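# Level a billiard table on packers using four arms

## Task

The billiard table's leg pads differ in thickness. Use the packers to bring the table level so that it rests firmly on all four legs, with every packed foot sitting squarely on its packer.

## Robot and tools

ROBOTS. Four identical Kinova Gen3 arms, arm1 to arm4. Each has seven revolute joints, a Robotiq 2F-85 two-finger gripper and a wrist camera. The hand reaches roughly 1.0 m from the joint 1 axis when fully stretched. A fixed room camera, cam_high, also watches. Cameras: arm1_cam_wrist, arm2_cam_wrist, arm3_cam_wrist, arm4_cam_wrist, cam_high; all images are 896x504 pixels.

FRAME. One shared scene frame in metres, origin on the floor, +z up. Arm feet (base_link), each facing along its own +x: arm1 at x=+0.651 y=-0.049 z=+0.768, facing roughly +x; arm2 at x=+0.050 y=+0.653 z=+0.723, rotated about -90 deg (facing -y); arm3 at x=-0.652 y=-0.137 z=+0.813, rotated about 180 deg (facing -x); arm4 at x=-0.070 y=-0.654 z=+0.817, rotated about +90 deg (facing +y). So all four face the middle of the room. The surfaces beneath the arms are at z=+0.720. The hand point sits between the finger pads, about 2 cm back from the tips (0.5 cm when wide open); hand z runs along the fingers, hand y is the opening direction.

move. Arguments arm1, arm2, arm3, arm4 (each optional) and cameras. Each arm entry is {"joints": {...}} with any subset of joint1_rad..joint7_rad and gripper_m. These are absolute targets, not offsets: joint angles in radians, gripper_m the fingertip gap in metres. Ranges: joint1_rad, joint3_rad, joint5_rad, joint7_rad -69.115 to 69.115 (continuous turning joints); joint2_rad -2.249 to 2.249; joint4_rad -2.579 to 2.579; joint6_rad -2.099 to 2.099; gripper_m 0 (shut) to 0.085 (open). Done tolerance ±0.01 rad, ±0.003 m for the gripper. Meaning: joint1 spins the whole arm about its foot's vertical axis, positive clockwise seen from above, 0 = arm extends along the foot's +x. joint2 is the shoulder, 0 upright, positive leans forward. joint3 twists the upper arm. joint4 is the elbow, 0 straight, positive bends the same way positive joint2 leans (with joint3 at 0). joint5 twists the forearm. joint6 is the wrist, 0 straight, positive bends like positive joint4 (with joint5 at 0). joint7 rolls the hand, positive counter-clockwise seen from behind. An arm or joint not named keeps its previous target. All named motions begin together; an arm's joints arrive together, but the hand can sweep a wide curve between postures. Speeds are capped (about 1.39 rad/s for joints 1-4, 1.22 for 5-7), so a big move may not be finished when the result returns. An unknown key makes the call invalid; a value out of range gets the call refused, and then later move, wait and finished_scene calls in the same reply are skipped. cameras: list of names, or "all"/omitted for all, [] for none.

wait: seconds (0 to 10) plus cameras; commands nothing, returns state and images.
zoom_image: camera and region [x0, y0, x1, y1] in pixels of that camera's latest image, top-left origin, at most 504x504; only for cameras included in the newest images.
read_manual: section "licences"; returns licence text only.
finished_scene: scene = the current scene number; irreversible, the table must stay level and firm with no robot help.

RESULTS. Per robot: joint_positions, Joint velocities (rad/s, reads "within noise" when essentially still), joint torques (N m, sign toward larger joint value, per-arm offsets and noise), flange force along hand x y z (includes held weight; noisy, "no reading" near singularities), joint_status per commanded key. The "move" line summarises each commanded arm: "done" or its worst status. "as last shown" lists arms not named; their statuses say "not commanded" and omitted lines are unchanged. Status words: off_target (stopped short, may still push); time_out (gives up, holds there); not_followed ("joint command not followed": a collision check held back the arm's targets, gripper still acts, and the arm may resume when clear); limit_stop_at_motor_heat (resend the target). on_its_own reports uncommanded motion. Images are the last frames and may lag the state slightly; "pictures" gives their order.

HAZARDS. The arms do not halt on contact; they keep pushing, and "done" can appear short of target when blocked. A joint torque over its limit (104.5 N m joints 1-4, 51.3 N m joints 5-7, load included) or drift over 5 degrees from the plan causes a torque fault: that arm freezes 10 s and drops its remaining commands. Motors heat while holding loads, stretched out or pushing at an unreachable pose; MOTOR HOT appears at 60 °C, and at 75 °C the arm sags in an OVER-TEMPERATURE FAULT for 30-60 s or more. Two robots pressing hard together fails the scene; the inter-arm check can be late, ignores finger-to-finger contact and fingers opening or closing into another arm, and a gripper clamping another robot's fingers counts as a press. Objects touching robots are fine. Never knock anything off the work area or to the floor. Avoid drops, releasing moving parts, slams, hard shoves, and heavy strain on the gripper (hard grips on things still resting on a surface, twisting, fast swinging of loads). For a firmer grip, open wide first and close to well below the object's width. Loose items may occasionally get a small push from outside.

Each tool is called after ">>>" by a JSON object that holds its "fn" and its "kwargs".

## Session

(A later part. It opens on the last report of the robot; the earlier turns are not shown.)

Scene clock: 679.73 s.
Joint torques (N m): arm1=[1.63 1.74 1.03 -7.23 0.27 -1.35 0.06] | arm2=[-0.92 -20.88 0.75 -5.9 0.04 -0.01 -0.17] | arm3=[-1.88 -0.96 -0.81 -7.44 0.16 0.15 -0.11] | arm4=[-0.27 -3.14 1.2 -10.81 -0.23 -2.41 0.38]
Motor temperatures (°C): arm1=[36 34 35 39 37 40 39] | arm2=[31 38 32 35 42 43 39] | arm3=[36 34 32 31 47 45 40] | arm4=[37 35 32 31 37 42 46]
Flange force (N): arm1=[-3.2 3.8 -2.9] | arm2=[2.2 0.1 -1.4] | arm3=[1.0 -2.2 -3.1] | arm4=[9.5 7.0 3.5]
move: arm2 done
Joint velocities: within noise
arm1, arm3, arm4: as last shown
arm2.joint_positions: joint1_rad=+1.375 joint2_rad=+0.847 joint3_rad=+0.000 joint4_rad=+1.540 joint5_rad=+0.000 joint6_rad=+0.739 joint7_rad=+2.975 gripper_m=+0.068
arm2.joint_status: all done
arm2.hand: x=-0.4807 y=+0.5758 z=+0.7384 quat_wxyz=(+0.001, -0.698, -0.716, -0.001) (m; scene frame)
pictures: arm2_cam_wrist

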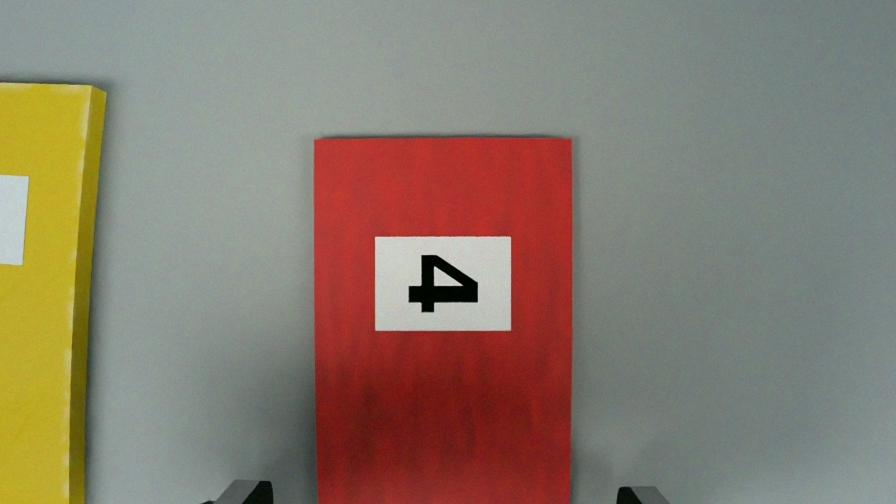

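>>> {"fn": "move", "kwargs": {"arm2": {"joints": {"joint2_rad": 0.8505, "joint4_rad": 1.5411, "joint6_rad": 0.7347}}, "cameras": []}}

>>> {"fn": "move", "kwargs": {"arm2": {"joints": {"gripper_m": 0.044}}, "cameras": ["arm2_cam_wrist"]}}

Scene clock: 697.70 s.
Joint torques (N m): arm1=[1.66 1.67 1.01 -7.28 0.29 -1.37 0.05] | arm2=[-0.91 -20.91 0.75 -5.85 0.05 -0.01 -0.18] | arm3=[-1.9 -1 -0.78 -7.43 0.16 0.13 -0.11] | arm4=[-0.29 -3.13 1.23 -10.76 -0.24 -2.4 0.37]
Motor temperatures (°C): arm1=[36 34 35 39 37 40 39] | arm2=[31 38 32 35 42 43 39] | arm3=[36 34 32 31 47 45 40] | arm4=[37 35 32 31 37 42 46]
Flange force (N): arm1=[-3.3 3.7 -2.8] | arm2=[2.2 -0.1 -1.4] | arm3=[0.9 -2.2 -3.2] | arm4=[9.4 7.2 3.6]
move: arm2 done
Joint velocities: within noise
arm1, arm3, arm4: as last shown
arm2.joint_positions: joint1_rad=+1.375 joint2_rad=+0.851 joint3_rad=+0.000 joint4_rad=+1.541 joint5_rad=+0.000 joint6_rad=+0.735 joint7_rad=+2.975 gripper_m=+0.068
arm2.joint_status: all done
arm2.hand: x=-0.4807 y=+0.5758 z=+0.7365 quat_wxyz=(+0.001, -0.698, -0.716, -0.001) (m; scene frame)
pictures: none
No camera images: "cameras" was empty.

Scene clock: 698.63 s.
Joint torques (N m): arm1=[1.62 1.69 1.02 -7.31 0.24 -1.34 0.05] | arm2=[-1.16 -10.53 0.35 -1.52 -0.04 0 -0.18] | arm3=[-1.91 -0.97 -0.74 -7.48 0.16 0.13 -0.1] | arm4=[-0.27 -3.14 1.18 -10.79 -0.2 -2.38 0.37]
Motor temperatures (°C): arm1=[36 34 35 39 37 40 39] | arm2=[31 38 32 35 42 43 39] | arm3=[36 34 32 31 47 45 40] | arm4=[37 35 32 31 37 42 46]
Flange force (N): arm1=[-3.1 3.7 -2.6] | arm2=[2.6 -1.0 -21.0] | arm3=[0.8 -2.0 -3.0] | arm4=[9.6 7.1 3.5]
move: arm2 off_target
Joint velocities: within noise
arm1, arm3, arm4: as last shown
arm2.joint_positions: joint1_rad=+1.375 joint2_rad=+0.850 joint3_rad=+0.000 joint4_rad=+1.541 joint5_rad=+0.000 joint6_rad=+0.735 joint7_rad=+2.975 gripper_m=+0.047
arm2.joint_status: gripper_m off_target (ended at +0.047, target +0.044)
arm2.hand: x=-0.4807 y=+0.5758 z=+0.7365 quat_wxyz=(+0.001, -0.698, -0.716, -0.001) (m; scene frame)
pictures: arm2_cam_wrist

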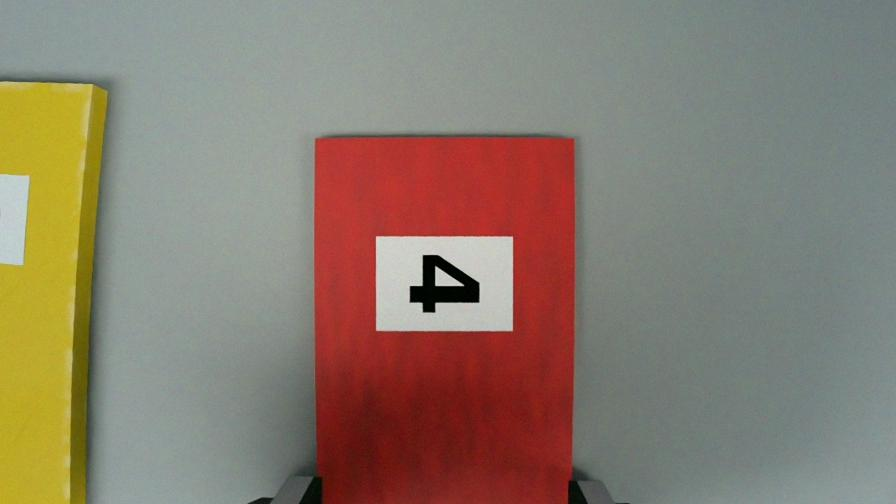

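>>> {"fn": "move", "kwargs": {"arm2": {"joints": {"joint2_rad": 0.8035, "joint4_rad": 1.5236, "joint6_rad": 0.7992}}, "cameras": ["arm2_cam_wrist"]}}

Scene clock: 731.03 s.
Joint torques (N m): arm1=[1.58 1.68 1.02 -7.36 0.27 -1.34 0.06] | arm2=[-0.9 -20.84 0.77 -6.35 0.06 -0.02 -0.19] | arm3=[-1.9 -0.98 -0.76 -7.45 0.15 0.11 -0.11] | arm4=[-0.28 -3.13 1.28 -10.74 -0.23 -2.38 0.35]
Motor temperatures (°C): arm1=[36 34 35 39 37 40 39] | arm2=[31 38 32 35 42 43 39] | arm3=[36 34 32 31 47 45 40] | arm4=[37 34 32 31 37 42 46]
Flange force (N): arm1=[-3.0 3.8 -2.4] | arm2=[2.2 0.0 -1.1] | arm3=[0.9 -2.1 -3.2] | arm4=[9.5 7.6 3.6]
move: arm2 done
Joint velocities: within noise
arm1, arm3, arm4: as last shown
arm2.joint_positions: joint1_rad=+1.375 joint2_rad=+0.803 joint3_rad=+0.000 joint4_rad=+1.524 joint5_rad=+0.000 joint6_rad=+0.799 joint7_rad=+2.975 gripper_m=+0.047
arm2.joint_status: all done
arm2.hand: x=-0.4821 y=+0.5754 z=+0.7653 quat_wxyz=(+0.001, -0.698, -0.716, -0.001) (m; scene frame)
pictures: arm2_cam_wrist

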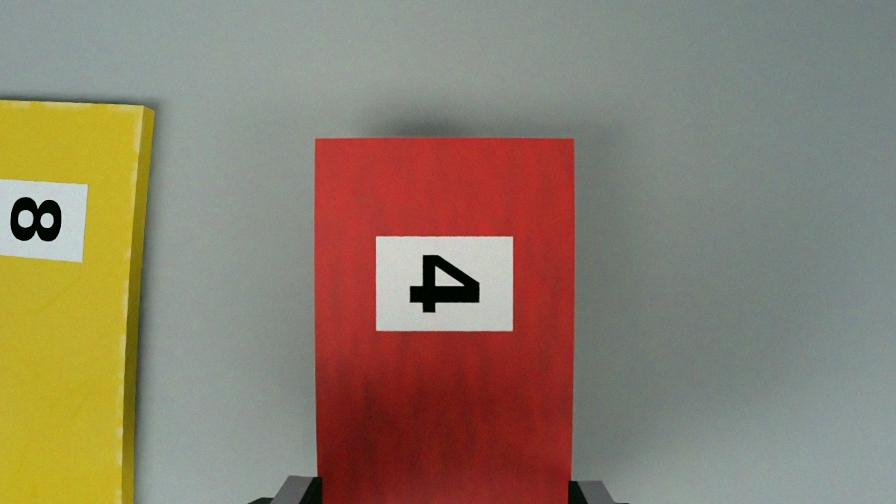

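>>> {"fn": "move", "kwargs": {"arm2": {"joints": {"joint1_rad": 0.8984, "joint2_rad": 0.8734, "joint4_rad": 1.3592, "joint6_rad": 0.8944, "joint7_rad": 2.4396}}, "cameras": ["arm2_cam_wrist", "cam_high"]}}

>>> {"fn": "move", "kwargs": {"arm2": {"joints": {"joint2_rad": 0.9153, "joint4_rad": 1.3724, "joint6_rad": 0.8393}}, "cameras": ["arm2_cam_wrist"]}}

Scene clock: 737.60 s.
Joint torques (N m): arm1=[1.67 1.72 1.05 -7.27 0.24 -1.34 0.05] | arm2=[-1.08 -22.28 0.69 -6.92 0.03 0.01 -0.17] | arm3=[-1.88 -1.02 -0.78 -7.4 0.13 0.11 -0.15] | arm4=[-0.27 -3.09 1.22 -10.85 -0.21 -2.38 0.37]
Motor temperatures (°C): arm1=[36 34 35 39 37 40 39] | arm2=[31 38 32 35 42 43 39] | arm3=[36 34 32 31 47 45 40] | arm4=[37 34 32 31 37 42 46]
Flange force (N): arm1=[-3.1 3.8 -2.7] | arm2=[1.9 -0.8 -1.0] | arm3=[1.0 -2.4 -3.4] | arm4=[9.6 7.3 3.3]
move: arm2 done
Joint velocities: within noise
arm1, arm3, arm4: as last shown
arm2.joint_positions: joint1_rad=+0.898 joint2_rad=+0.873 joint3_rad=+0.000 joint4_rad=+1.359 joint5_rad=+0.000 joint6_rad=+0.894 joint7_rad=+2.440 gripper_m=+0.047
arm2.joint_status: all done
arm2.hand: x=-0.4177 y=+0.3165 z=+0.7654 quat_wxyz=(-0.002, -0.719, -0.695, +0.000) (m; scene frame)
pictures: arm2_cam_wrist, cam_high

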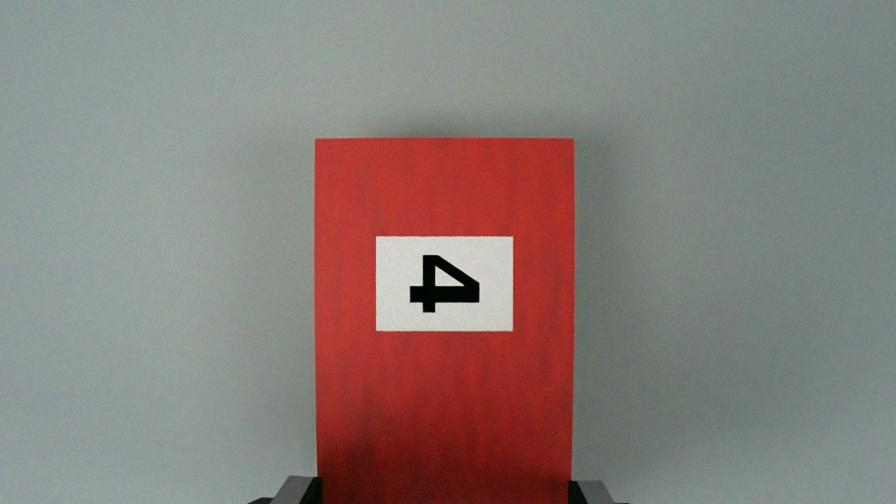

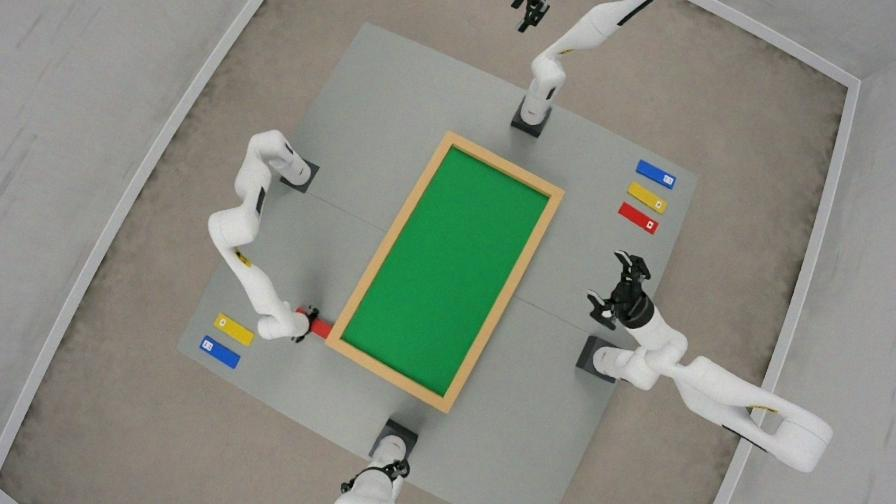

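Scene clock: 738.33 s.
Joint torques (N m): arm1=[1.65 1.69 1 -7.24 0.26 -1.34 0.07] | arm2=[-1.09 -22.47 0.72 -6.62 0.01 0 -0.18] | arm3=[-1.86 -1 -0.81 -7.43 0.14 0.14 -0.06] | arm4=[-0.29 -3.13 1.26 -10.8 -0.2 -2.4 0.4]
Motor temperatures (°C): arm1=[36 34 35 39 37 40 39] | arm2=[31 38 32 35 42 43 39] | arm3=[36 34 32 31 47 45 40] | arm4=[37 34 32 31 37 42 46]
Flange force (N): arm1=[-3.3 3.8 -2.9] | arm2=[1.9 -0.8 -1.1] | arm3=[0.9 -2.2 -3.2] | arm4=[9.5 7.5 3.5]
move: arm2 done
Joint velocities: within noise
arm1.joint_positions: joint1_rad=+0.768 joint2_rad=-0.563 joint3_rad=+0.023 joint4_rad=+1.353 joint5_rad=-0.059 joint6_rad=+1.827 joint7_rad=+1.239 gripper_m=+0.085
arm1.joint_status: not commanded
arm1.hand: x=+0.5492 y=+0.0704 z=+1.3597 quat_wxyz=(-0.029, +0.822, -0.506, -0.258) (m; scene frame)
arm2.joint_positions: joint1_rad=+0.898 joint2_rad=+0.915 joint3_rad=+0.000 joint4_rad=+1.372 joint5_rad=+0.000 joint6_rad=+0.839 joint7_rad=+2.440 gripper_m=+0.047
arm2.joint_status: all done
arm2.hand: x=-0.4173 y=+0.3166 z=+0.7383 quat_wxyz=(-0.002, -0.719, -0.695, +0.000) (m; scene frame)
arm3.joint_positions: joint1_rad=-0.066 joint2_rad=-0.378 joint3_rad=-0.109 joint4_rad=+1.579 joint5_rad=-0.100 joint6_rad=+2.063 joint7_rad=+2.250 gripper_m=+0.085
arm3.joint_status: not commanded
arm3.hand: x=-0.5575 y=-0.1204 z=+1.2947 quat_wxyz=(+0.049, +0.408, -0.911, -0.047) (m; scene frame)
arm4.joint_positions: joint1_rad=+0.200 joint2_rad=-0.500 joint3_rad=+0.000 joint4_rad=+2.551 joint5_rad=+0.000 joint6_rad=-1.087 joint7_rad=+1.571 gripper_m=+0.085
arm4.joint_status: not commanded
arm4.hand: x=+0.0204 y=-0.3332 z=+1.5035 quat_wxyz=(-0.687, +0.293, -0.359, -0.560) (m; scene frame)
pictures: arm2_cam_wrist

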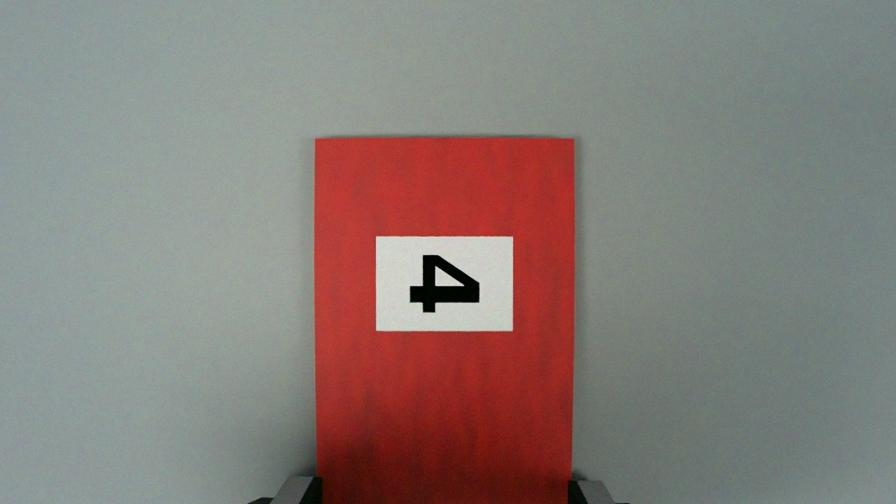

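>>> {"fn": "move", "kwargs": {"arm2": {"joints": {"joint2_rad": 0.9175, "joint4_rad": 1.373, "joint6_rad": 0.8365}}, "cameras": []}}

>>> {"fn": "move", "kwargs": {"arm2": {"joints": {"gripper_m": 0.066}}, "cameras": ["arm2_cam_wrist"]}}

Scene clock: 744.60 s.
Joint torques (N m): arm1=[1.61 1.7 0.98 -7.28 0.26 -1.32 0.04] | arm2=[-1.28 -14.28 0.17 -4.88 -0.17 -1.24 -0.1] | arm3=[-1.91 -1.02 -0.82 -7.43 0.14 0.14 -0.09] | arm4=[-0.27 -3.13 1.25 -10.79 -0.22 -2.4 0.38]
Motor temperatures (°C): arm1=[36 34 35 39 37 40 39] | arm2=[31 38 32 35 42 43 38] | arm3=[36 34 32 31 47 45 40] | arm4=[37 34 32 31 37 42 46]
Flange force (N): arm1=[-3.2 3.7 -2.6] | arm2=[4.5 2.2 -17.4] | arm3=[0.9 -2.3 -3.2] | arm4=[9.5 7.4 3.5]
move: arm2 done
Joint velocities: within noise
arm1, arm3, arm4: as last shown
arm2.joint_positions: joint1_rad=+0.898 joint2_rad=+0.917 joint3_rad=+0.000 joint4_rad=+1.373 joint5_rad=+0.000 joint6_rad=+0.837 joint7_rad=+2.440 gripper_m=+0.047
arm2.joint_status: all done
arm2.hand: x=-0.4173 y=+0.3166 z=+0.7369 quat_wxyz=(-0.002, -0.719, -0.695, +0.000) (m; scene frame)
pictures: none
No camera images: "cameras" was empty.

Scene clock: 745.33 s.
Joint torques (N m): arm1=[1.6 1.71 1.04 -7.26 0.26 -1.3 0.05] | arm2=[-1.08 -22.32 0.72 -6.53 0.03 0.01 -0.18] | arm3=[-1.91 -0.99 -0.83 -7.44 0.15 0.17 -0.11] | arm4=[-0.27 -3.11 1.23 -10.77 -0.22 -2.38 0.37]
Motor temperatures (°C): arm1=[36 34 35 39 37 40 39] | arm2=[31 38 32 35 42 43 38] | arm3=[36 34 32 31 47 45 40] | arm4=[37 34 32 31 37 42 46]
Flange force (N): arm1=[-3.2 3.9 -2.6] | arm2=[1.9 -0.8 -1.4] | arm3=[1.0 -2.3 -3.0] | arm4=[9.5 7.2 3.5]
move: arm2 done
Joint velocities: within noise
arm1, arm3, arm4: as last shown
arm2.joint_positions: joint1_rad=+0.898 joint2_rad=+0.917 joint3_rad=+0.000 joint4_rad=+1.373 joint5_rad=+0.000 joint6_rad=+0.836 joint7_rad=+2.440 gripper_m=+0.066
arm2.joint_status: all done
arm2.hand: x=-0.4173 y=+0.3166 z=+0.7369 quat_wxyz=(-0.002, -0.719, -0.695, +0.000) (m; scene frame)
pictures: arm2_cam_wrist

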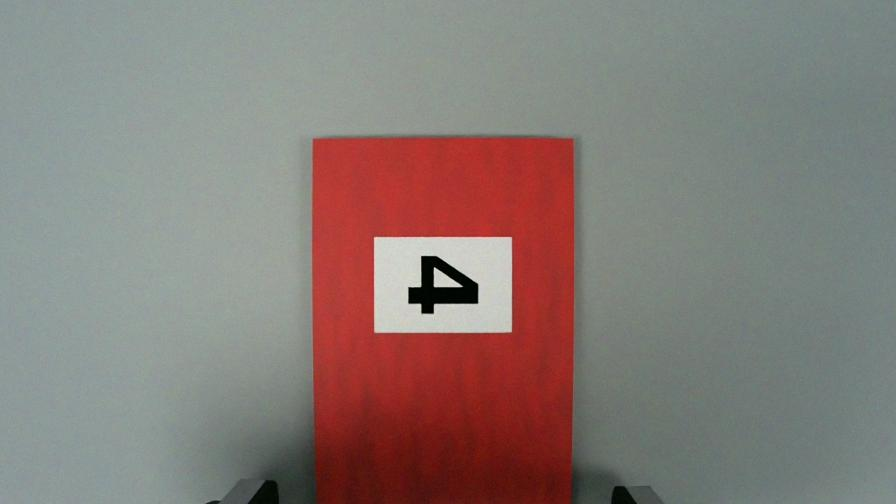

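>>> {"fn": "move", "kwargs": {"arm2": {"joints": {"joint2_rad": 0.79, "joint4_rad": 1.328, "joint6_rad": 1.009}}, "cameras": ["arm2_cam_wrist"]}}

>>> {"fn": "move", "kwargs": {"arm2": {"joints": {"joint1_rad": 0.8, "joint2_rad": 0.1, "joint4_rad": 2.448, "joint6_rad": -0.904, "joint7_rad": 1.571}}, "cameras": []}}

>>> {"fn": "move", "kwargs": {"arm2": {"joints": {"joint2_rad": 0.6}}, "cameras": ["arm2_cam_wrist", "cam_high"]}}

Scene clock: 771.73 s.
Joint torques (N m): arm1=[1.61 1.74 1.05 -7.29 0.27 -1.33 0.05] | arm2=[-1.09 -21.58 0.64 -7.46 0.02 0.02 -0.2] | arm3=[-1.92 -0.98 -0.81 -7.42 0.16 0.12 -0.11] | arm4=[-0.29 -3.12 1.2 -10.75 -0.21 -2.39 0.37]
Motor temperatures (°C): arm1=[36 34 35 39 37 40 39] | arm2=[31 39 32 35 42 43 38] | arm3=[36 34 32 31 47 45 40] | arm4=[37 34 32 31 37 42 46]
Flange force (N): arm1=[-3.0 3.9 -2.6] | arm2=[2.0 -0.7 -1.2] | arm3=[1.0 -2.2 -3.3] | arm4=[9.4 7.1 3.6]
move: arm2 done
Joint velocities: within noise
arm1, arm3, arm4: as last shown
arm2.joint_positions: joint1_rad=+0.898 joint2_rad=+0.790 joint3_rad=+0.000 joint4_rad=+1.328 joint5_rad=+0.000 joint6_rad=+1.009 joint7_rad=+2.440 gripper_m=+0.066
arm2.joint_status: all done
arm2.hand: x=-0.4160 y=+0.3181 z=+0.8210 quat_wxyz=(-0.002, -0.719, -0.695, +0.000) (m; scene frame)
pictures: arm2_cam_wrist

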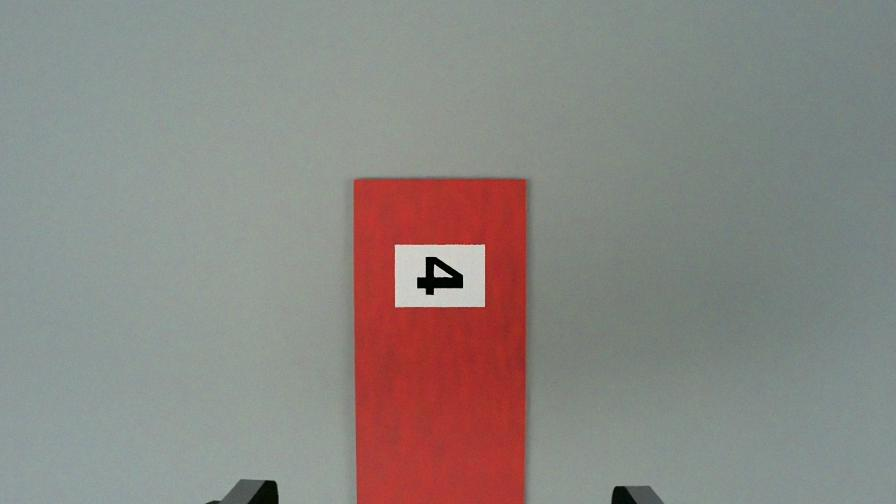

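Scene clock: 774.37 s.
Joint torques (N m): arm1=[1.6 1.73 0.99 -7.23 0.28 -1.37 0.08] | arm2=[-1 -9.89 0.33 -7.77 0.06 -3.02 -0.18] | arm3=[-1.91 -0.96 -0.75 -7.4 0.15 0.16 -0.09] | arm4=[-0.29 -3.16 1.24 -10.8 -0.24 -2.39 0.38]
Motor temperatures (°C): arm1=[36 34 35 39 37 40 39] | arm2=[31 39 32 35 42 43 38] | arm3=[36 34 32 31 47 45 40] | arm4=[37 34 32 31 37 42 46]
Flange force (N): arm1=[-3.2 3.8 -3.0] | arm2=[-1.7 -1.3 -0.5] | arm3=[0.8 -2.1 -3.2] | arm4=[9.6 7.3 3.5]
move: arm2 done
Joint velocities: within noise
arm1, arm3, arm4: as last shown
arm2.joint_positions: joint1_rad=+0.800 joint2_rad=+0.100 joint3_rad=+0.000 joint4_rad=+2.448 joint5_rad=+0.000 joint6_rad=-0.904 joint7_rad=+1.571 gripper_m=+0.066
arm2.joint_status: all done
arm2.hand: x=-0.3540 y=+0.3025 z=+1.1358 quat_wxyz=(-0.254, -0.685, -0.274, +0.626) (m; scene frame)
pictures: none
No camera images: "cameras" was empty.

Scene clock: 776.10 s.
Joint torques (N m): arm1=[1.6 1.74 0.94 -7.26 0.26 -1.34 0.03] | arm2=[-1.02 -14.38 0.53 -2.88 0.02 -2.5 -0.19] | arm3=[-1.87 -1.01 -0.75 -7.44 0.16 0.14 -0.08] | arm4=[-0.28 -3.14 1.19 -10.78 -0.23 -2.4 0.37]
Motor temperatures (°C): arm1=[36 34 35 39 37 40 39] | arm2=[31 39 32 35 42 43 38] | arm3=[36 34 32 31 47 45 40] | arm4=[37 34 32 31 37 42 46]
Flange force (N): arm1=[-3.2 3.5 -2.8] | arm2=[-2.3 -3.0 -0.6] | arm3=[0.7 -2.1 -3.1] | arm4=[9.5 7.0 3.6]
move: arm2 done
Joint velocities: within noise
arm1, arm3, arm4: as last shown
arm2.joint_positions: joint1_rad=+0.800 joint2_rad=+0.600 joint3_rad=+0.000 joint4_rad=+2.448 joint5_rad=+0.000 joint6_rad=-0.904 joint7_rad=+1.571 gripper_m=+0.066
arm2.joint_status: all done
arm2.hand: x=-0.3502 y=+0.3039 z=+0.8660 quat_wxyz=(-0.179, -0.818, -0.328, +0.437) (m; scene frame)
pictures: arm2_cam_wrist, cam_high

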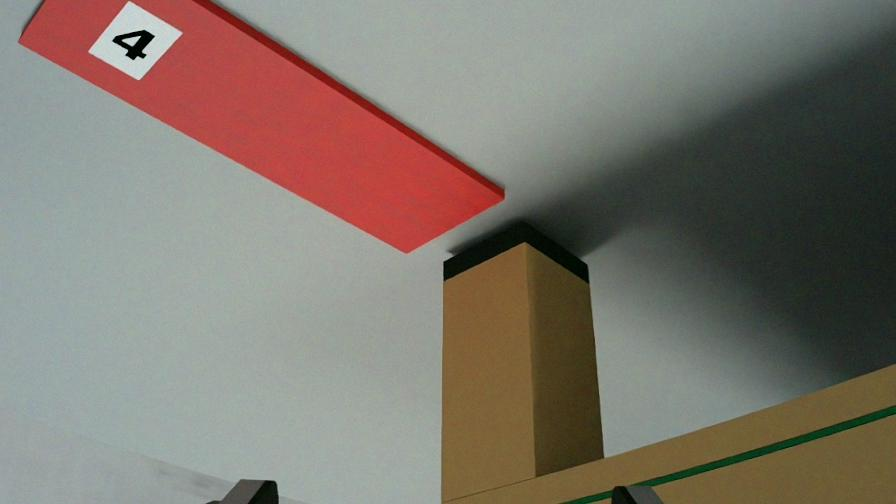

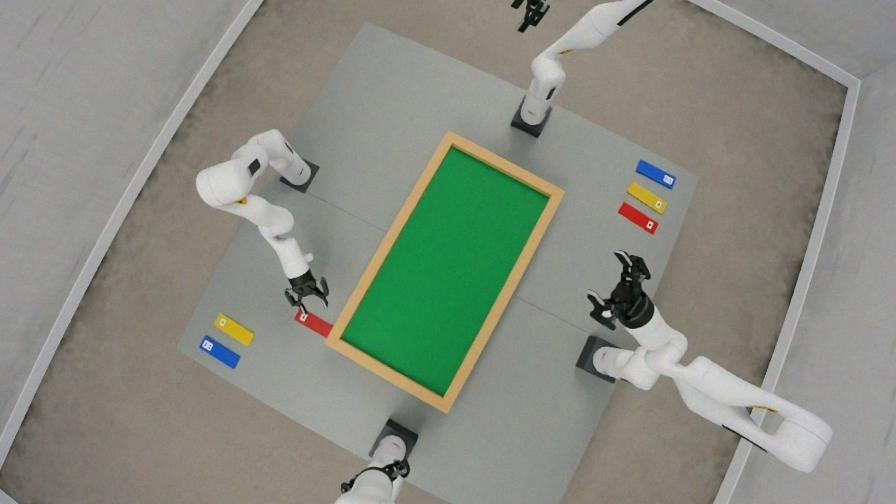

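>>> {"fn": "zoom_image", "kwargs": {"camera": "arm2_cam_wrist", "region": [390, 170, 610, 310]}}

>>> {"fn": "zoom_image", "kwargs": {"camera": "arm2_cam_wrist", "region": [0, 0, 220, 140]}}

Scaled by 2.291 from the camera's 896x504 image, which has a finer 1280x720 frame.

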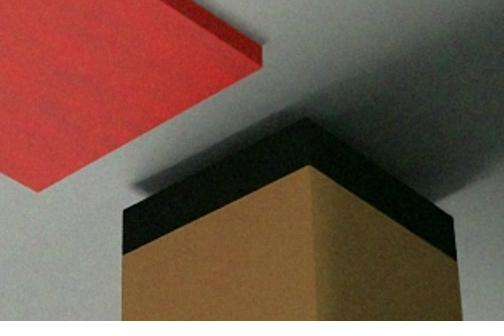

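Scaled by 2.291 from the camera's 896x504 image, which has a finer 1280x720 frame.

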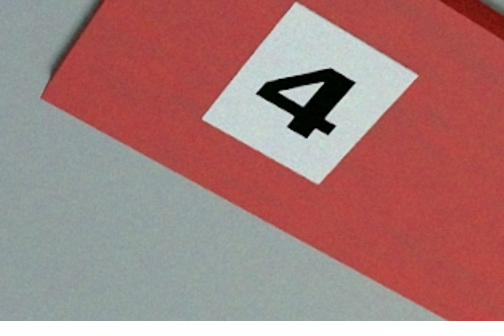

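>>> {"fn": "move", "kwargs": {"arm2": {"joints": {"joint2_rad": 0.2}}, "cameras": []}}

>>> {"fn": "move", "kwargs": {"arm2": {"joints": {"joint1_rad": 0.8673, "joint2_rad": 0.4, "joint4_rad": 2.4879, "joint6_rad": -2.0578, "joint7_rad": -1.571, "gripper_m": 0.02}}, "cameras": ["cam_high"]}}

Scene clock: 981.50 s.
Joint torques (N m): arm1=[1.63 1.68 1.06 -7.27 0.27 -1.31 0.03] | arm2=[-1.02 -11.04 0.39 -6.93 0.02 -2.96 -0.18] | arm3=[-1.88 -1.03 -0.8 -7.44 0.13 0.12 -0.12] | arm4=[-0.31 -3.12 1.2 -10.81 -0.23 -2.4 0.36]
Motor temperatures (°C): arm1=[36 33 35 39 36 40 39] | arm2=[31 37 32 35 42 44 38] | arm3=[36 34 32 31 46 44 40] | arm4=[37 33 32 31 36 42 46]
Flange force (N): arm1=[-3.2 3.9 -2.7] | arm2=[-1.7 -2.3 -0.5] | arm3=[0.9 -2.3 -3.2] | arm4=[9.4 7.1 3.5]
move: arm2 done
Joint velocities: within noise
arm1, arm3, arm4: as last shown
arm2.joint_positions: joint1_rad=+0.800 joint2_rad=+0.200 joint3_rad=+0.000 joint4_rad=+2.448 joint5_rad=+0.000 joint6_rad=-0.904 joint7_rad=+1.571 gripper_m=+0.066
arm2.joint_status: all done
arm2.hand: x=-0.3610 y=+0.2953 z=+1.0823 quat_wxyz=(-0.240, -0.715, -0.286, +0.591) (m; scene frame)
pictures: none
No camera images: "cameras" was empty.

Scene clock: 984.63 s.
Joint torques (N m): arm1=[1.56 1.7 1.03 -7.3 0.24 -1.34 0.08] | arm2=[-1.02 -12.11 0.51 -4.13 0.03 -2.23 -0.19] | arm3=[-1.89 -0.96 -0.78 -7.39 0.13 0.14 -0.13] | arm4=[-0.28 -3.12 1.26 -10.81 -0.23 -2.38 0.38]
Motor temperatures (°C): arm1=[36 33 35 39 36 40 39] | arm2=[31 37 32 35 42 44 38] | arm3=[36 34 32 31 46 44 40] | arm4=[37 33 32 31 36 42 46]
Flange force (N): arm1=[-3.1 3.9 -2.6] | arm2=[1.3 1.4 1.5] | arm3=[1.0 -2.2 -3.3] | arm4=[9.6 7.4 3.4]
move: arm2 done
Joint velocities: within noise
arm1, arm3, arm4: as last shown
arm2.joint_positions: joint1_rad=+0.867 joint2_rad=+0.400 joint3_rad=+0.000 joint4_rad=+2.488 joint5_rad=+0.000 joint6_rad=-2.058 joint7_rad=-1.571 gripper_m=+0.020
arm2.joint_status: all done
arm2.hand: x=-0.3360 y=+0.3651 z=+1.2944 quat_wxyz=(-0.857, -0.138, +0.386, -0.313) (m; scene frame)
pictures: cam_high

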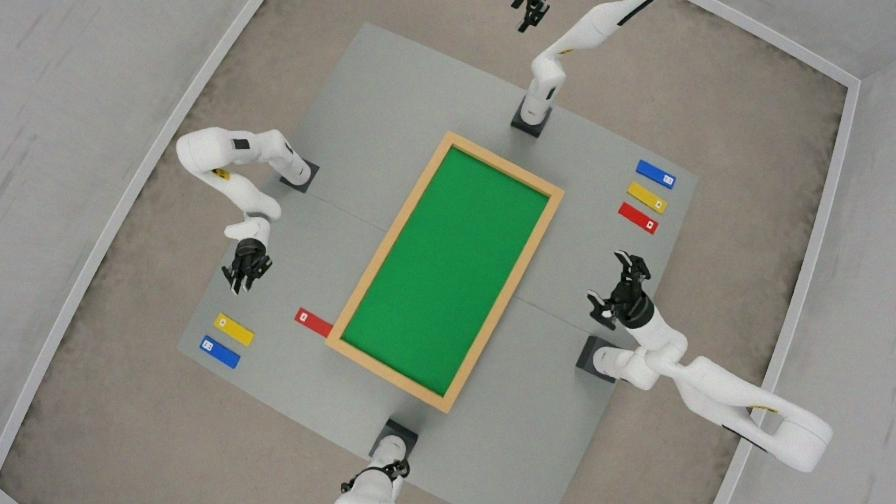

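>>> {"fn": "move", "kwargs": {"arm2": {"joints": {"joint2_rad": 1.3565}}, "cameras": ["arm2_cam_wrist", "cam_high"]}}

Scene clock: 994.07 s.
Joint torques (N m): arm1=[1.61 1.71 1.01 -7.26 0.27 -1.34 0.07] | arm2=[-1.04 -16.35 0.78 3.56 0.02 -2.98 -0.18] | arm3=[-1.86 -0.96 -0.8 -7.42 0.1 0.15 -0.07] | arm4=[-0.3 -3.13 1.2 -10.8 -0.22 -2.39 0.37]
Motor temperatures (°C): arm1=[36 33 35 39 36 40 39] | arm2=[31 37 32 35 42 44 38] | arm3=[36 34 32 31 46 44 40] | arm4=[37 33 32 31 36 42 46]
Flange force (N): arm1=[-3.2 3.8 -2.8] | arm2=[1.4 0.7 2.6] | arm3=[1.0 -2.2 -3.1] | arm4=[9.6 7.1 3.5]
move: arm2 done
Joint velocities: within noise
arm1.joint_positions: joint1_rad=+0.768 joint2_rad=-0.563 joint3_rad=+0.023 joint4_rad=+1.353 joint5_rad=-0.059 joint6_rad=+1.827 joint7_rad=+1.239 gripper_m=+0.085
arm1.joint_status: not commanded
arm1.hand: x=+0.5492 y=+0.0704 z=+1.3597 quat_wxyz=(-0.029, +0.822, -0.506, -0.258) (m; scene frame)
arm2.joint_positions: joint1_rad=+0.867 joint2_rad=+1.356 joint3_rad=+0.000 joint4_rad=+2.488 joint5_rad=+0.000 joint6_rad=-2.058 joint7_rad=-1.571 gripper_m=+0.020
arm2.joint_status: all done
arm2.hand: x=-0.3590 y=+0.3426 z=+0.7836 quat_wxyz=(-0.583, -0.267, +0.737, -0.215) (m; scene frame)
arm3.joint_positions: joint1_rad=-0.066 joint2_rad=-0.378 joint3_rad=-0.109 joint4_rad=+1.579 joint5_rad=-0.100 joint6_rad=+2.063 joint7_rad=+2.250 gripper_m=+0.085
arm3.joint_status: not commanded
arm3.hand: x=-0.5575 y=-0.1204 z=+1.2947 quat_wxyz=(+0.049, +0.408, -0.911, -0.047) (m; scene frame)
arm4.joint_positions: joint1_rad=+0.200 joint2_rad=-0.500 joint3_rad=+0.000 joint4_rad=+2.551 joint5_rad=+0.000 joint6_rad=-1.087 joint7_rad=+1.571 gripper_m=+0.085
arm4.joint_status: not commanded
arm4.hand: x=+0.0204 y=-0.3332 z=+1.5035 quat_wxyz=(-0.687, +0.293, -0.359, -0.560) (m; scene frame)
pictures: arm2_cam_wrist, cam_high

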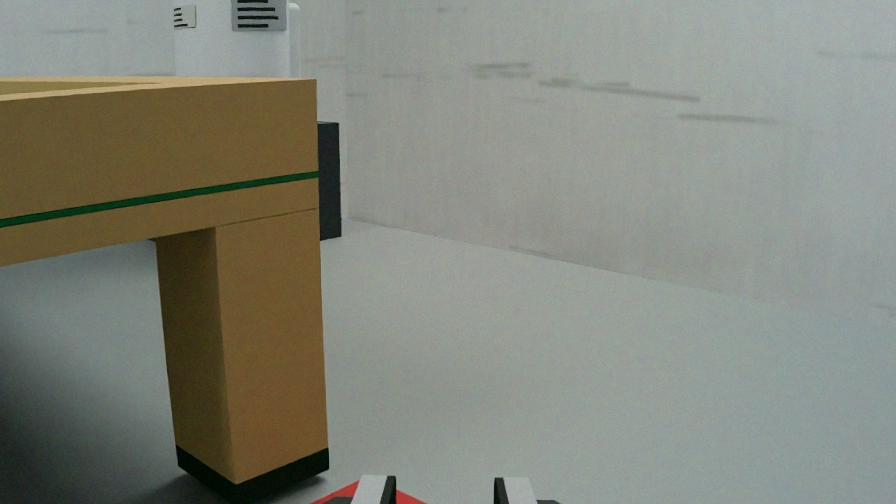

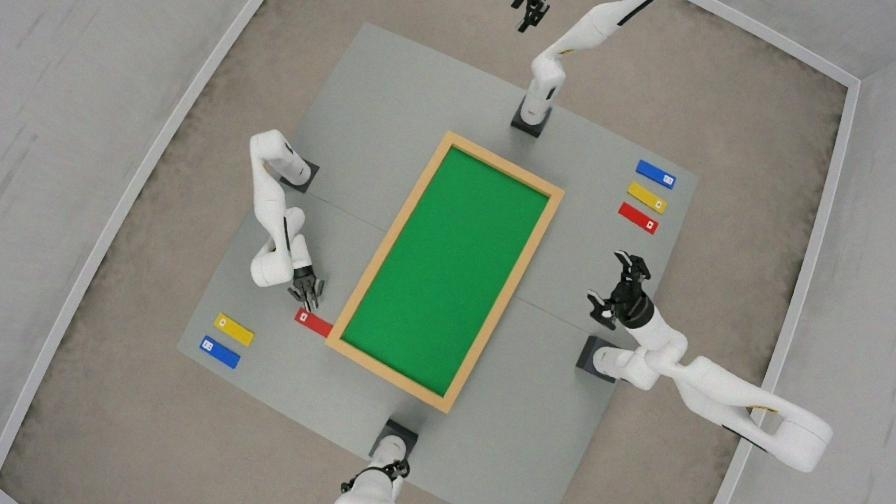

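>>> {"fn": "move", "kwargs": {"arm2": {"joints": {"joint1_rad": 0.4309}}, "cameras": ["arm2_cam_wrist", "cam_high"]}}

Scene clock: 999.47 s.
Joint torques (N m): arm1=[1.61 1.75 1.03 -7.28 0.26 -1.29 0.09] | arm2=[-1.15 -16.38 0.76 3.53 0.05 -2.98 -0.17] | arm3=[-1.88 -1.01 -0.79 -7.45 0.15 0.16 -0.08] | arm4=[-0.3 -3.12 1.21 -10.79 -0.22 -2.41 0.4]
Motor temperatures (°C): arm1=[36 33 35 39 36 40 39] | arm2=[31 37 32 35 42 44 38] | arm3=[36 34 32 31 46 44 40] | arm4=[37 33 32 31 36 42 46]
Flange force (N): arm1=[-3.0 3.9 -2.5] | arm2=[1.4 0.7 2.6] | arm3=[0.8 -2.2 -3.0] | arm4=[9.3 7.1 3.5]
move: arm2 done
Joint velocities: within noise
arm1, arm3, arm4: as last shown
arm2.joint_positions: joint1_rad=+0.431 joint2_rad=+1.357 joint3_rad=+0.000 joint4_rad=+2.488 joint5_rad=+0.000 joint6_rad=-2.058 joint7_rad=-1.571 gripper_m=+0.020
arm2.joint_status: all done
arm2.hand: x=-0.1896 y=+0.1993 z=+0.7852 quat_wxyz=(-0.523, -0.418, +0.662, -0.338) (m; scene frame)
pictures: arm2_cam_wrist, cam_high

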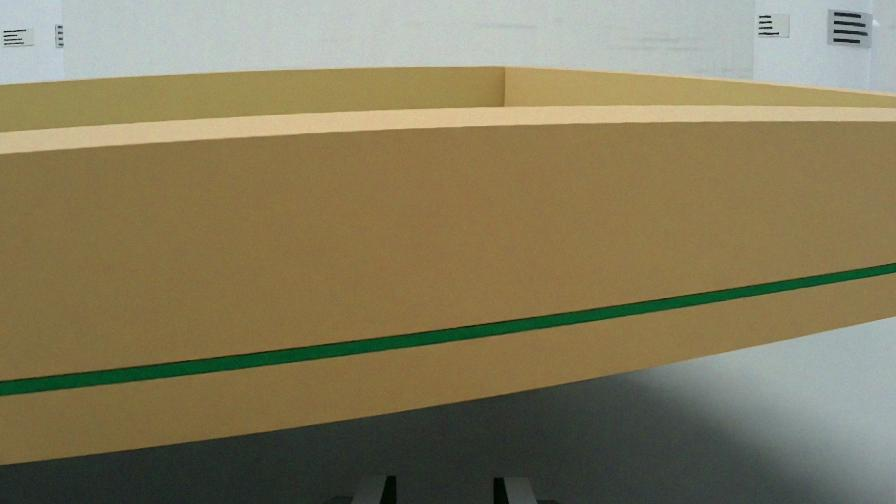

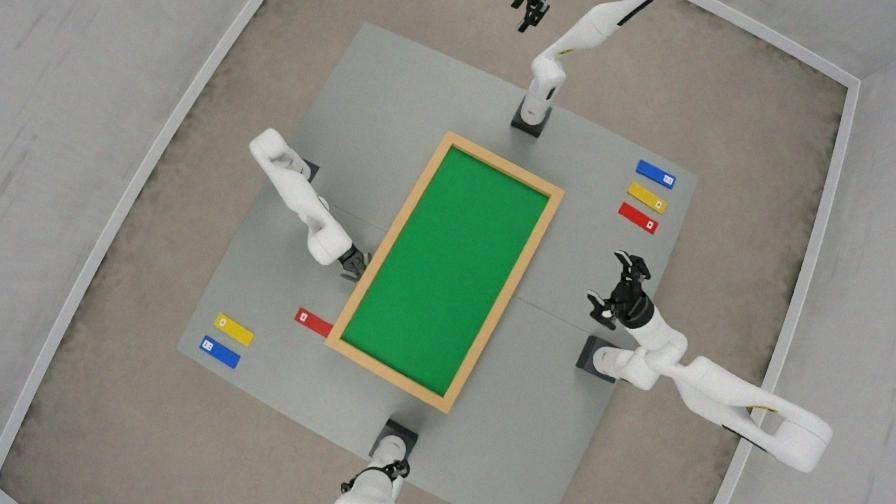

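>>> {"fn": "move", "kwargs": {"arm3": {"joints": {"joint1_rad": -1.2162, "joint2_rad": 0.2, "joint3_rad": 0, "joint4_rad": 1.4245, "joint5_rad": 0, "joint6_rad": 1.53, "joint7_rad": -1.2122, "gripper_m": 0.07}}, "cameras": []}}

>>> {"fn": "move", "kwargs": {"arm3": {"joints": {"joint2_rad": 0.9705, "joint4_rad": 1.4245, "joint6_rad": 0.7586}}, "cameras": ["arm3_cam_wrist", "cam_high"]}}

Scene clock: 1027.60 s.
Joint torques (N m): arm1=[1.6 1.67 1 -7.29 0.27 -1.31 0.04] | arm2=[-1.13 -16.36 0.78 3.51 0.04 -2.98 -0.18] | arm3=[-1.92 -13.48 -0.81 -8.49 0.26 -0.27 -0.11] | arm4=[-0.29 -3.14 1.23 -10.78 -0.23 -2.4 0.37]
Motor temperatures (°C): arm1=[36 33 34 39 36 40 39] | arm2=[31 38 32 34 42 44 38] | arm3=[36 34 32 31 46 44 40] | arm4=[37 33 32 31 36 42 46]
Flange force (N): arm1=[-3.2 3.7 -2.6] | arm2=[1.5 0.6 2.6] | arm3=[1.4 5.7 -1.8] | arm4=[9.5 7.3 3.6]
move: arm3 done
Joint velocities: within noise
arm1, arm2, arm4: as last shown
arm3.joint_positions: joint1_rad=-1.216 joint2_rad=+0.200 joint3_rad=+0.000 joint4_rad=+1.424 joint5_rad=+0.000 joint6_rad=+1.530 joint7_rad=-1.212 gripper_m=+0.070
arm3.joint_status: all done
arm3.hand: x=-0.4778 y=+0.2112 z=+1.1873 quat_wxyz=(+0.001, -0.721, -0.693, +0.000) (m; scene frame)
pictures: none
No camera images: "cameras" was empty.

Scene clock: 1029.67 s.
Joint torques (N m): arm1=[1.64 1.65 1.05 -7.23 0.26 -1.32 0.04] | arm2=[-1.15 -16.38 0.76 3.52 0.05 -2.96 -0.19] | arm3=[-1.89 -23.4 -0.55 -5.52 0.27 -0.26 -0.09] | arm4=[-0.28 -3.14 1.25 -10.78 -0.21 -2.39 0.36]
Motor temperatures (°C): arm1=[36 33 34 39 36 40 39] | arm2=[31 38 32 34 42 44 38] | arm3=[36 34 32 31 46 44 40] | arm4=[37 33 32 31 36 42 46]
Flange force (N): arm1=[-3.4 3.9 -2.8] | arm2=[1.3 0.7 2.4] | arm3=[3.2 5.2 1.2] | arm4=[9.5 7.5 3.6]
move: arm3 done
Joint velocities: within noise
arm1, arm2, arm4: as last shown
arm3.joint_positions: joint1_rad=-1.216 joint2_rad=+0.971 joint3_rad=+0.000 joint4_rad=+1.424 joint5_rad=+0.000 joint6_rad=+0.759 joint7_rad=-1.212 gripper_m=+0.070
arm3.joint_status: all done
arm3.hand: x=-0.4131 y=+0.3668 z=+0.8009 quat_wxyz=(+0.001, -0.721, -0.693, +0.000) (m; scene frame)
pictures: arm3_cam_wrist, cam_high

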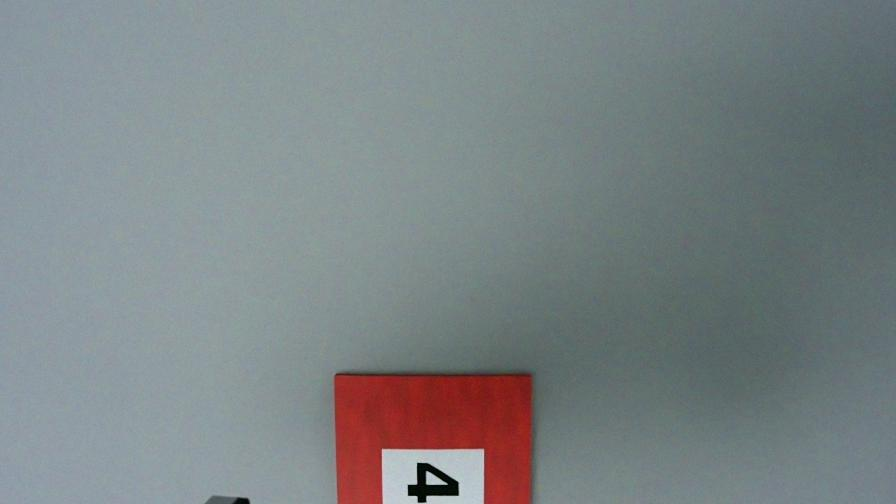

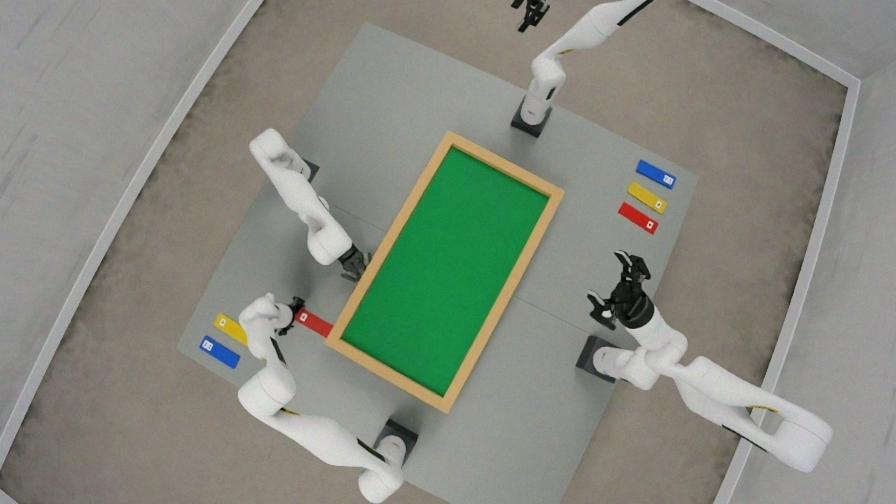

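>>> {"fn": "move", "kwargs": {"arm3": {"joints": {"joint1_rad": -1.2188, "joint2_rad": 1.0713, "joint4_rad": 1.4168, "joint6_rad": 0.6655, "joint7_rad": -1.2148}}, "cameras": ["arm3_cam_wrist"]}}

>>> {"fn": "move", "kwargs": {"arm3": {"joints": {"joint2_rad": 1.085, "joint4_rad": 1.4158, "joint6_rad": 0.6528}}, "cameras": ["arm3_cam_wrist"]}}

Scene clock: 1065.80 s.
Joint torques (N m): arm1=[1.65 1.73 1.01 -7.27 0.27 -1.33 0.06] | arm2=[-1.14 -16.39 0.72 3.49 0.05 -2.99 -0.19] | arm3=[-1.86 -23.82 -0.56 -4.89 0.24 -0.28 -0.09] | arm4=[-0.32 -3.1 1.24 -10.8 -0.2 -2.38 0.35]
Motor temperatures (°C): arm1=[36 33 34 39 36 40 39] | arm2=[31 38 32 34 42 44 38] | arm3=[36 35 32 31 46 44 40] | arm4=[37 33 32 31 36 42 46]
Flange force (N): arm1=[-3.1 3.7 -2.7] | arm2=[1.4 0.8 2.5] | arm3=[3.1 5.1 1.6] | arm4=[9.5 7.6 3.4]
move: arm3 done
Joint velocities: within noise
arm1, arm2, arm4: as last shown
arm3.joint_positions: joint1_rad=-1.219 joint2_rad=+1.071 joint3_rad=+0.000 joint4_rad=+1.417 joint5_rad=+0.000 joint6_rad=+0.665 joint7_rad=-1.215 gripper_m=+0.070
arm3.joint_status: all done
arm3.hand: x=-0.4143 y=+0.3680 z=+0.7459 quat_wxyz=(+0.001, -0.721, -0.693, +0.000) (m; scene frame)
pictures: arm3_cam_wrist

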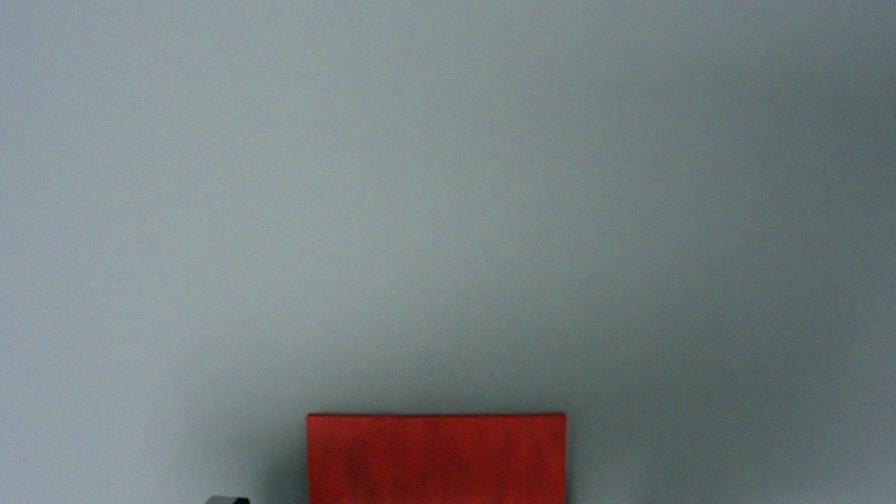

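Scene clock: 1066.37 s.
Joint torques (N m): arm1=[1.57 1.74 1.02 -7.3 0.27 -1.34 0.03] | arm2=[-1.16 -16.38 0.75 3.53 0.05 -2.98 -0.2] | arm3=[-1.89 -23.88 -0.52 -4.75 0.25 -0.27 -0.09] | arm4=[-0.3 -3.08 1.26 -10.82 -0.21 -2.37 0.37]
Motor temperatures (°C): arm1=[36 33 34 39 36 40 39] | arm2=[31 38 32 34 42 44 38] | arm3=[36 35 32 31 46 44 40] | arm4=[37 33 32 31 36 42 46]
Flange force (N): arm1=[-3.0 3.8 -2.6] | arm2=[1.4 0.7 2.6] | arm3=[3.3 5.2 1.7] | arm4=[9.5 7.5 3.3]
move: arm3 done
Joint velocities: within noise
arm1, arm2, arm4: as last shown
arm3.joint_positions: joint1_rad=-1.219 joint2_rad=+1.085 joint3_rad=+0.000 joint4_rad=+1.416 joint5_rad=+0.000 joint6_rad=+0.653 joint7_rad=-1.215 gripper_m=+0.070
arm3.joint_status: all done
arm3.hand: x=-0.4144 y=+0.3676 z=+0.7384 quat_wxyz=(+0.001, -0.721, -0.693, +0.000) (m; scene frame)
pictures: arm3_cam_wrist

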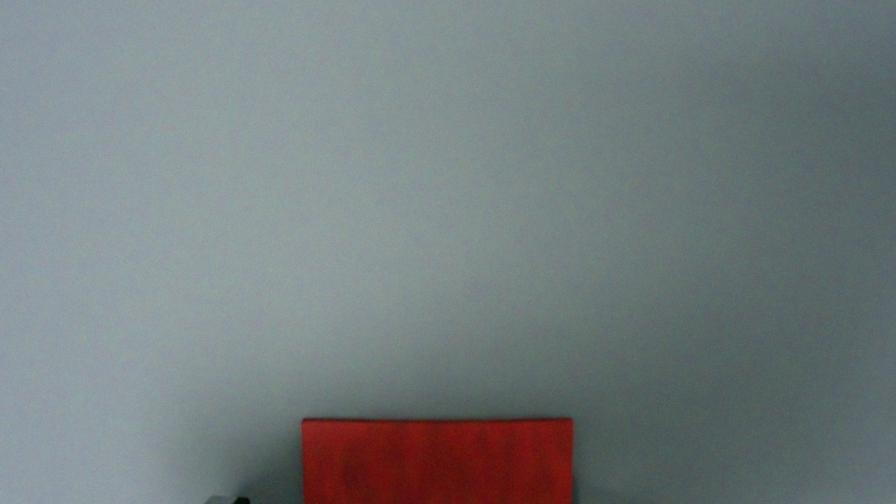

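>>> {"fn": "move", "kwargs": {"arm3": {"joints": {"joint2_rad": 1.0877, "joint4_rad": 1.4156, "joint6_rad": 0.6503}}, "cameras": []}}

>>> {"fn": "move", "kwargs": {"arm3": {"joints": {"gripper_m": 0.044}}, "cameras": ["arm3_cam_wrist"]}}

Scene clock: 1073.27 s.
Joint torques (N m): arm1=[1.6 1.67 1.03 -7.2 0.25 -1.32 0.08] | arm2=[-1.16 -16.37 0.76 3.5 0.04 -2.99 -0.18] | arm3=[-1.83 -23.83 -0.57 -4.73 0.25 -0.28 -0.1] | arm4=[-0.31 -3.13 1.23 -10.78 -0.21 -2.39 0.37]
Motor temperatures (°C): arm1=[36 33 34 39 36 40 39] | arm2=[31 38 32 34 42 44 38] | arm3=[36 35 32 31 46 44 40] | arm4=[37 33 32 31 36 42 46]
Flange force (N): arm1=[-3.4 4.0 -3.0] | arm2=[1.5 0.7 2.6] | arm3=[3.3 5.1 1.6] | arm4=[9.5 7.3 3.5]
move: arm3 done
Joint velocities: within noise
arm1, arm2, arm4: as last shown
arm3.joint_positions: joint1_rad=-1.219 joint2_rad=+1.088 joint3_rad=+0.000 joint4_rad=+1.416 joint5_rad=+0.000 joint6_rad=+0.650 joint7_rad=-1.215 gripper_m=+0.070
arm3.joint_status: all done
arm3.hand: x=-0.4145 y=+0.3675 z=+0.7369 quat_wxyz=(+0.001, -0.721, -0.693, +0.000) (m; scene frame)
pictures: none
No camera images: "cameras" was empty.

Scene clock: 1074.13 s.
Joint torques (N m): arm1=[1.61 1.67 1.04 -7.21 0.26 -1.36 0.05] | arm2=[-1.14 -16.38 0.75 3.51 0.05 -3 -0.19] | arm3=[-6.98 8.71 -6.85 5.49 -1.77 -1.01 -0.06] | arm4=[-0.28 -3.08 1.21 -10.79 -0.21 -2.37 0.37]
Motor temperatures (°C): arm1=[36 33 34 39 36 40 39] | arm2=[31 38 32 34 42 44 38] | arm3=[36 35 32 31 46 44 40] | arm4=[37 33 32 31 36 42 46]
Flange force (N): arm1=[-3.3 4.0 -3.0] | arm2=[1.4 0.7 2.6] | arm3=[-1.3 13.2 -57.9] | arm4=[9.5 7.2 3.4]
move: arm3 off_target
Joint velocities: within noise
arm1, arm2, arm4: as last shown
arm3.joint_positions: joint1_rad=-1.219 joint2_rad=+1.088 joint3_rad=+0.000 joint4_rad=+1.416 joint5_rad=+0.000 joint6_rad=+0.650 joint7_rad=-1.215 gripper_m=+0.048
arm3.joint_status: gripper_m off_target (ended at +0.048, target +0.044)
arm3.hand: x=-0.4144 y=+0.3676 z=+0.7370 quat_wxyz=(+0.001, -0.721, -0.693, +0.000) (m; scene frame)
pictures: arm3_cam_wrist

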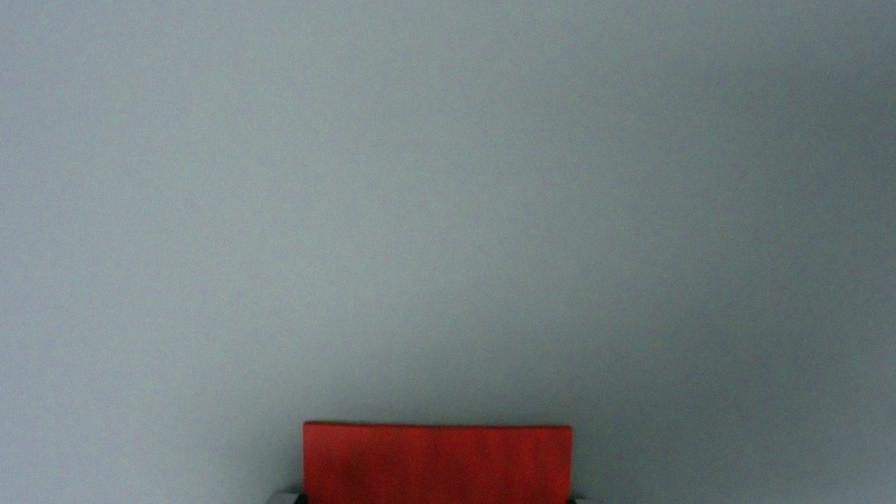

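>>> {"fn": "move", "kwargs": {"arm3": {"joints": {"joint2_rad": 1.0813, "joint4_rad": 1.4161, "joint6_rad": 0.6562}}, "cameras": ["arm3_cam_wrist"]}}

Scene clock: 1079.13 s.
Joint torques (N m): arm1=[1.61 1.72 1.02 -7.29 0.24 -1.3 0.06] | arm2=[-1.12 -16.37 0.74 3.51 0.02 -2.97 -0.18] | arm3=[-1.9 -23.99 -0.53 -4.68 0.24 -0.21 -0.08] | arm4=[-0.29 -3.18 1.22 -10.78 -0.24 -2.39 0.38]
Motor temperatures (°C): arm1=[36 33 34 39 36 40 39] | arm2=[31 38 32 34 42 44 38] | arm3=[36 35 32 31 46 44 40] | arm4=[37 33 32 31 36 42 46]
Flange force (N): arm1=[-3.1 3.8 -2.5] | arm2=[1.4 0.7 2.5] | arm3=[3.7 5.4 2.0] | arm4=[9.6 7.1 3.6]
move: arm3 done
Joint velocities: within noise
arm1.joint_positions: joint1_rad=+0.768 joint2_rad=-0.563 joint3_rad=+0.023 joint4_rad=+1.353 joint5_rad=-0.059 joint6_rad=+1.827 joint7_rad=+1.239 gripper_m=+0.085
arm1.joint_status: not commanded
arm1.hand: x=+0.5492 y=+0.0704 z=+1.3597 quat_wxyz=(-0.029, +0.822, -0.506, -0.258) (m; scene frame)
arm2: as last shown
arm3.joint_positions: joint1_rad=-1.219 joint2_rad=+1.081 joint3_rad=+0.000 joint4_rad=+1.416 joint5_rad=+0.000 joint6_rad=+0.656 joint7_rad=-1.215 gripper_m=+0.048
arm3.joint_status: all done
arm3.hand: x=-0.4145 y=+0.3676 z=+0.7403 quat_wxyz=(+0.001, -0.721, -0.693, +0.000) (m; scene frame)
arm4.joint_positions: joint1_rad=+0.200 joint2_rad=-0.500 joint3_rad=+0.000 joint4_rad=+2.551 joint5_rad=+0.000 joint6_rad=-1.087 joint7_rad=+1.571 gripper_m=+0.085
arm4.joint_status: not commanded
arm4.hand: x=+0.0204 y=-0.3332 z=+1.5035 quat_wxyz=(-0.687, +0.293, -0.359, -0.560) (m; scene frame)
pictures: arm3_cam_wrist

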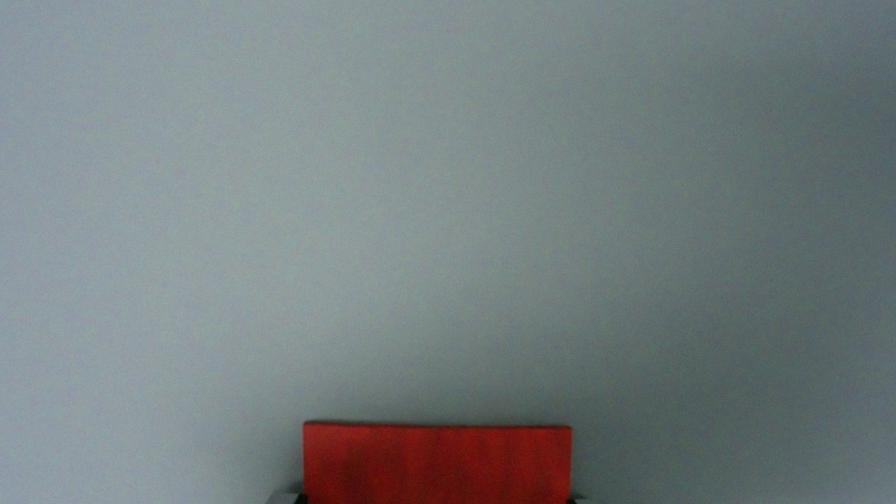

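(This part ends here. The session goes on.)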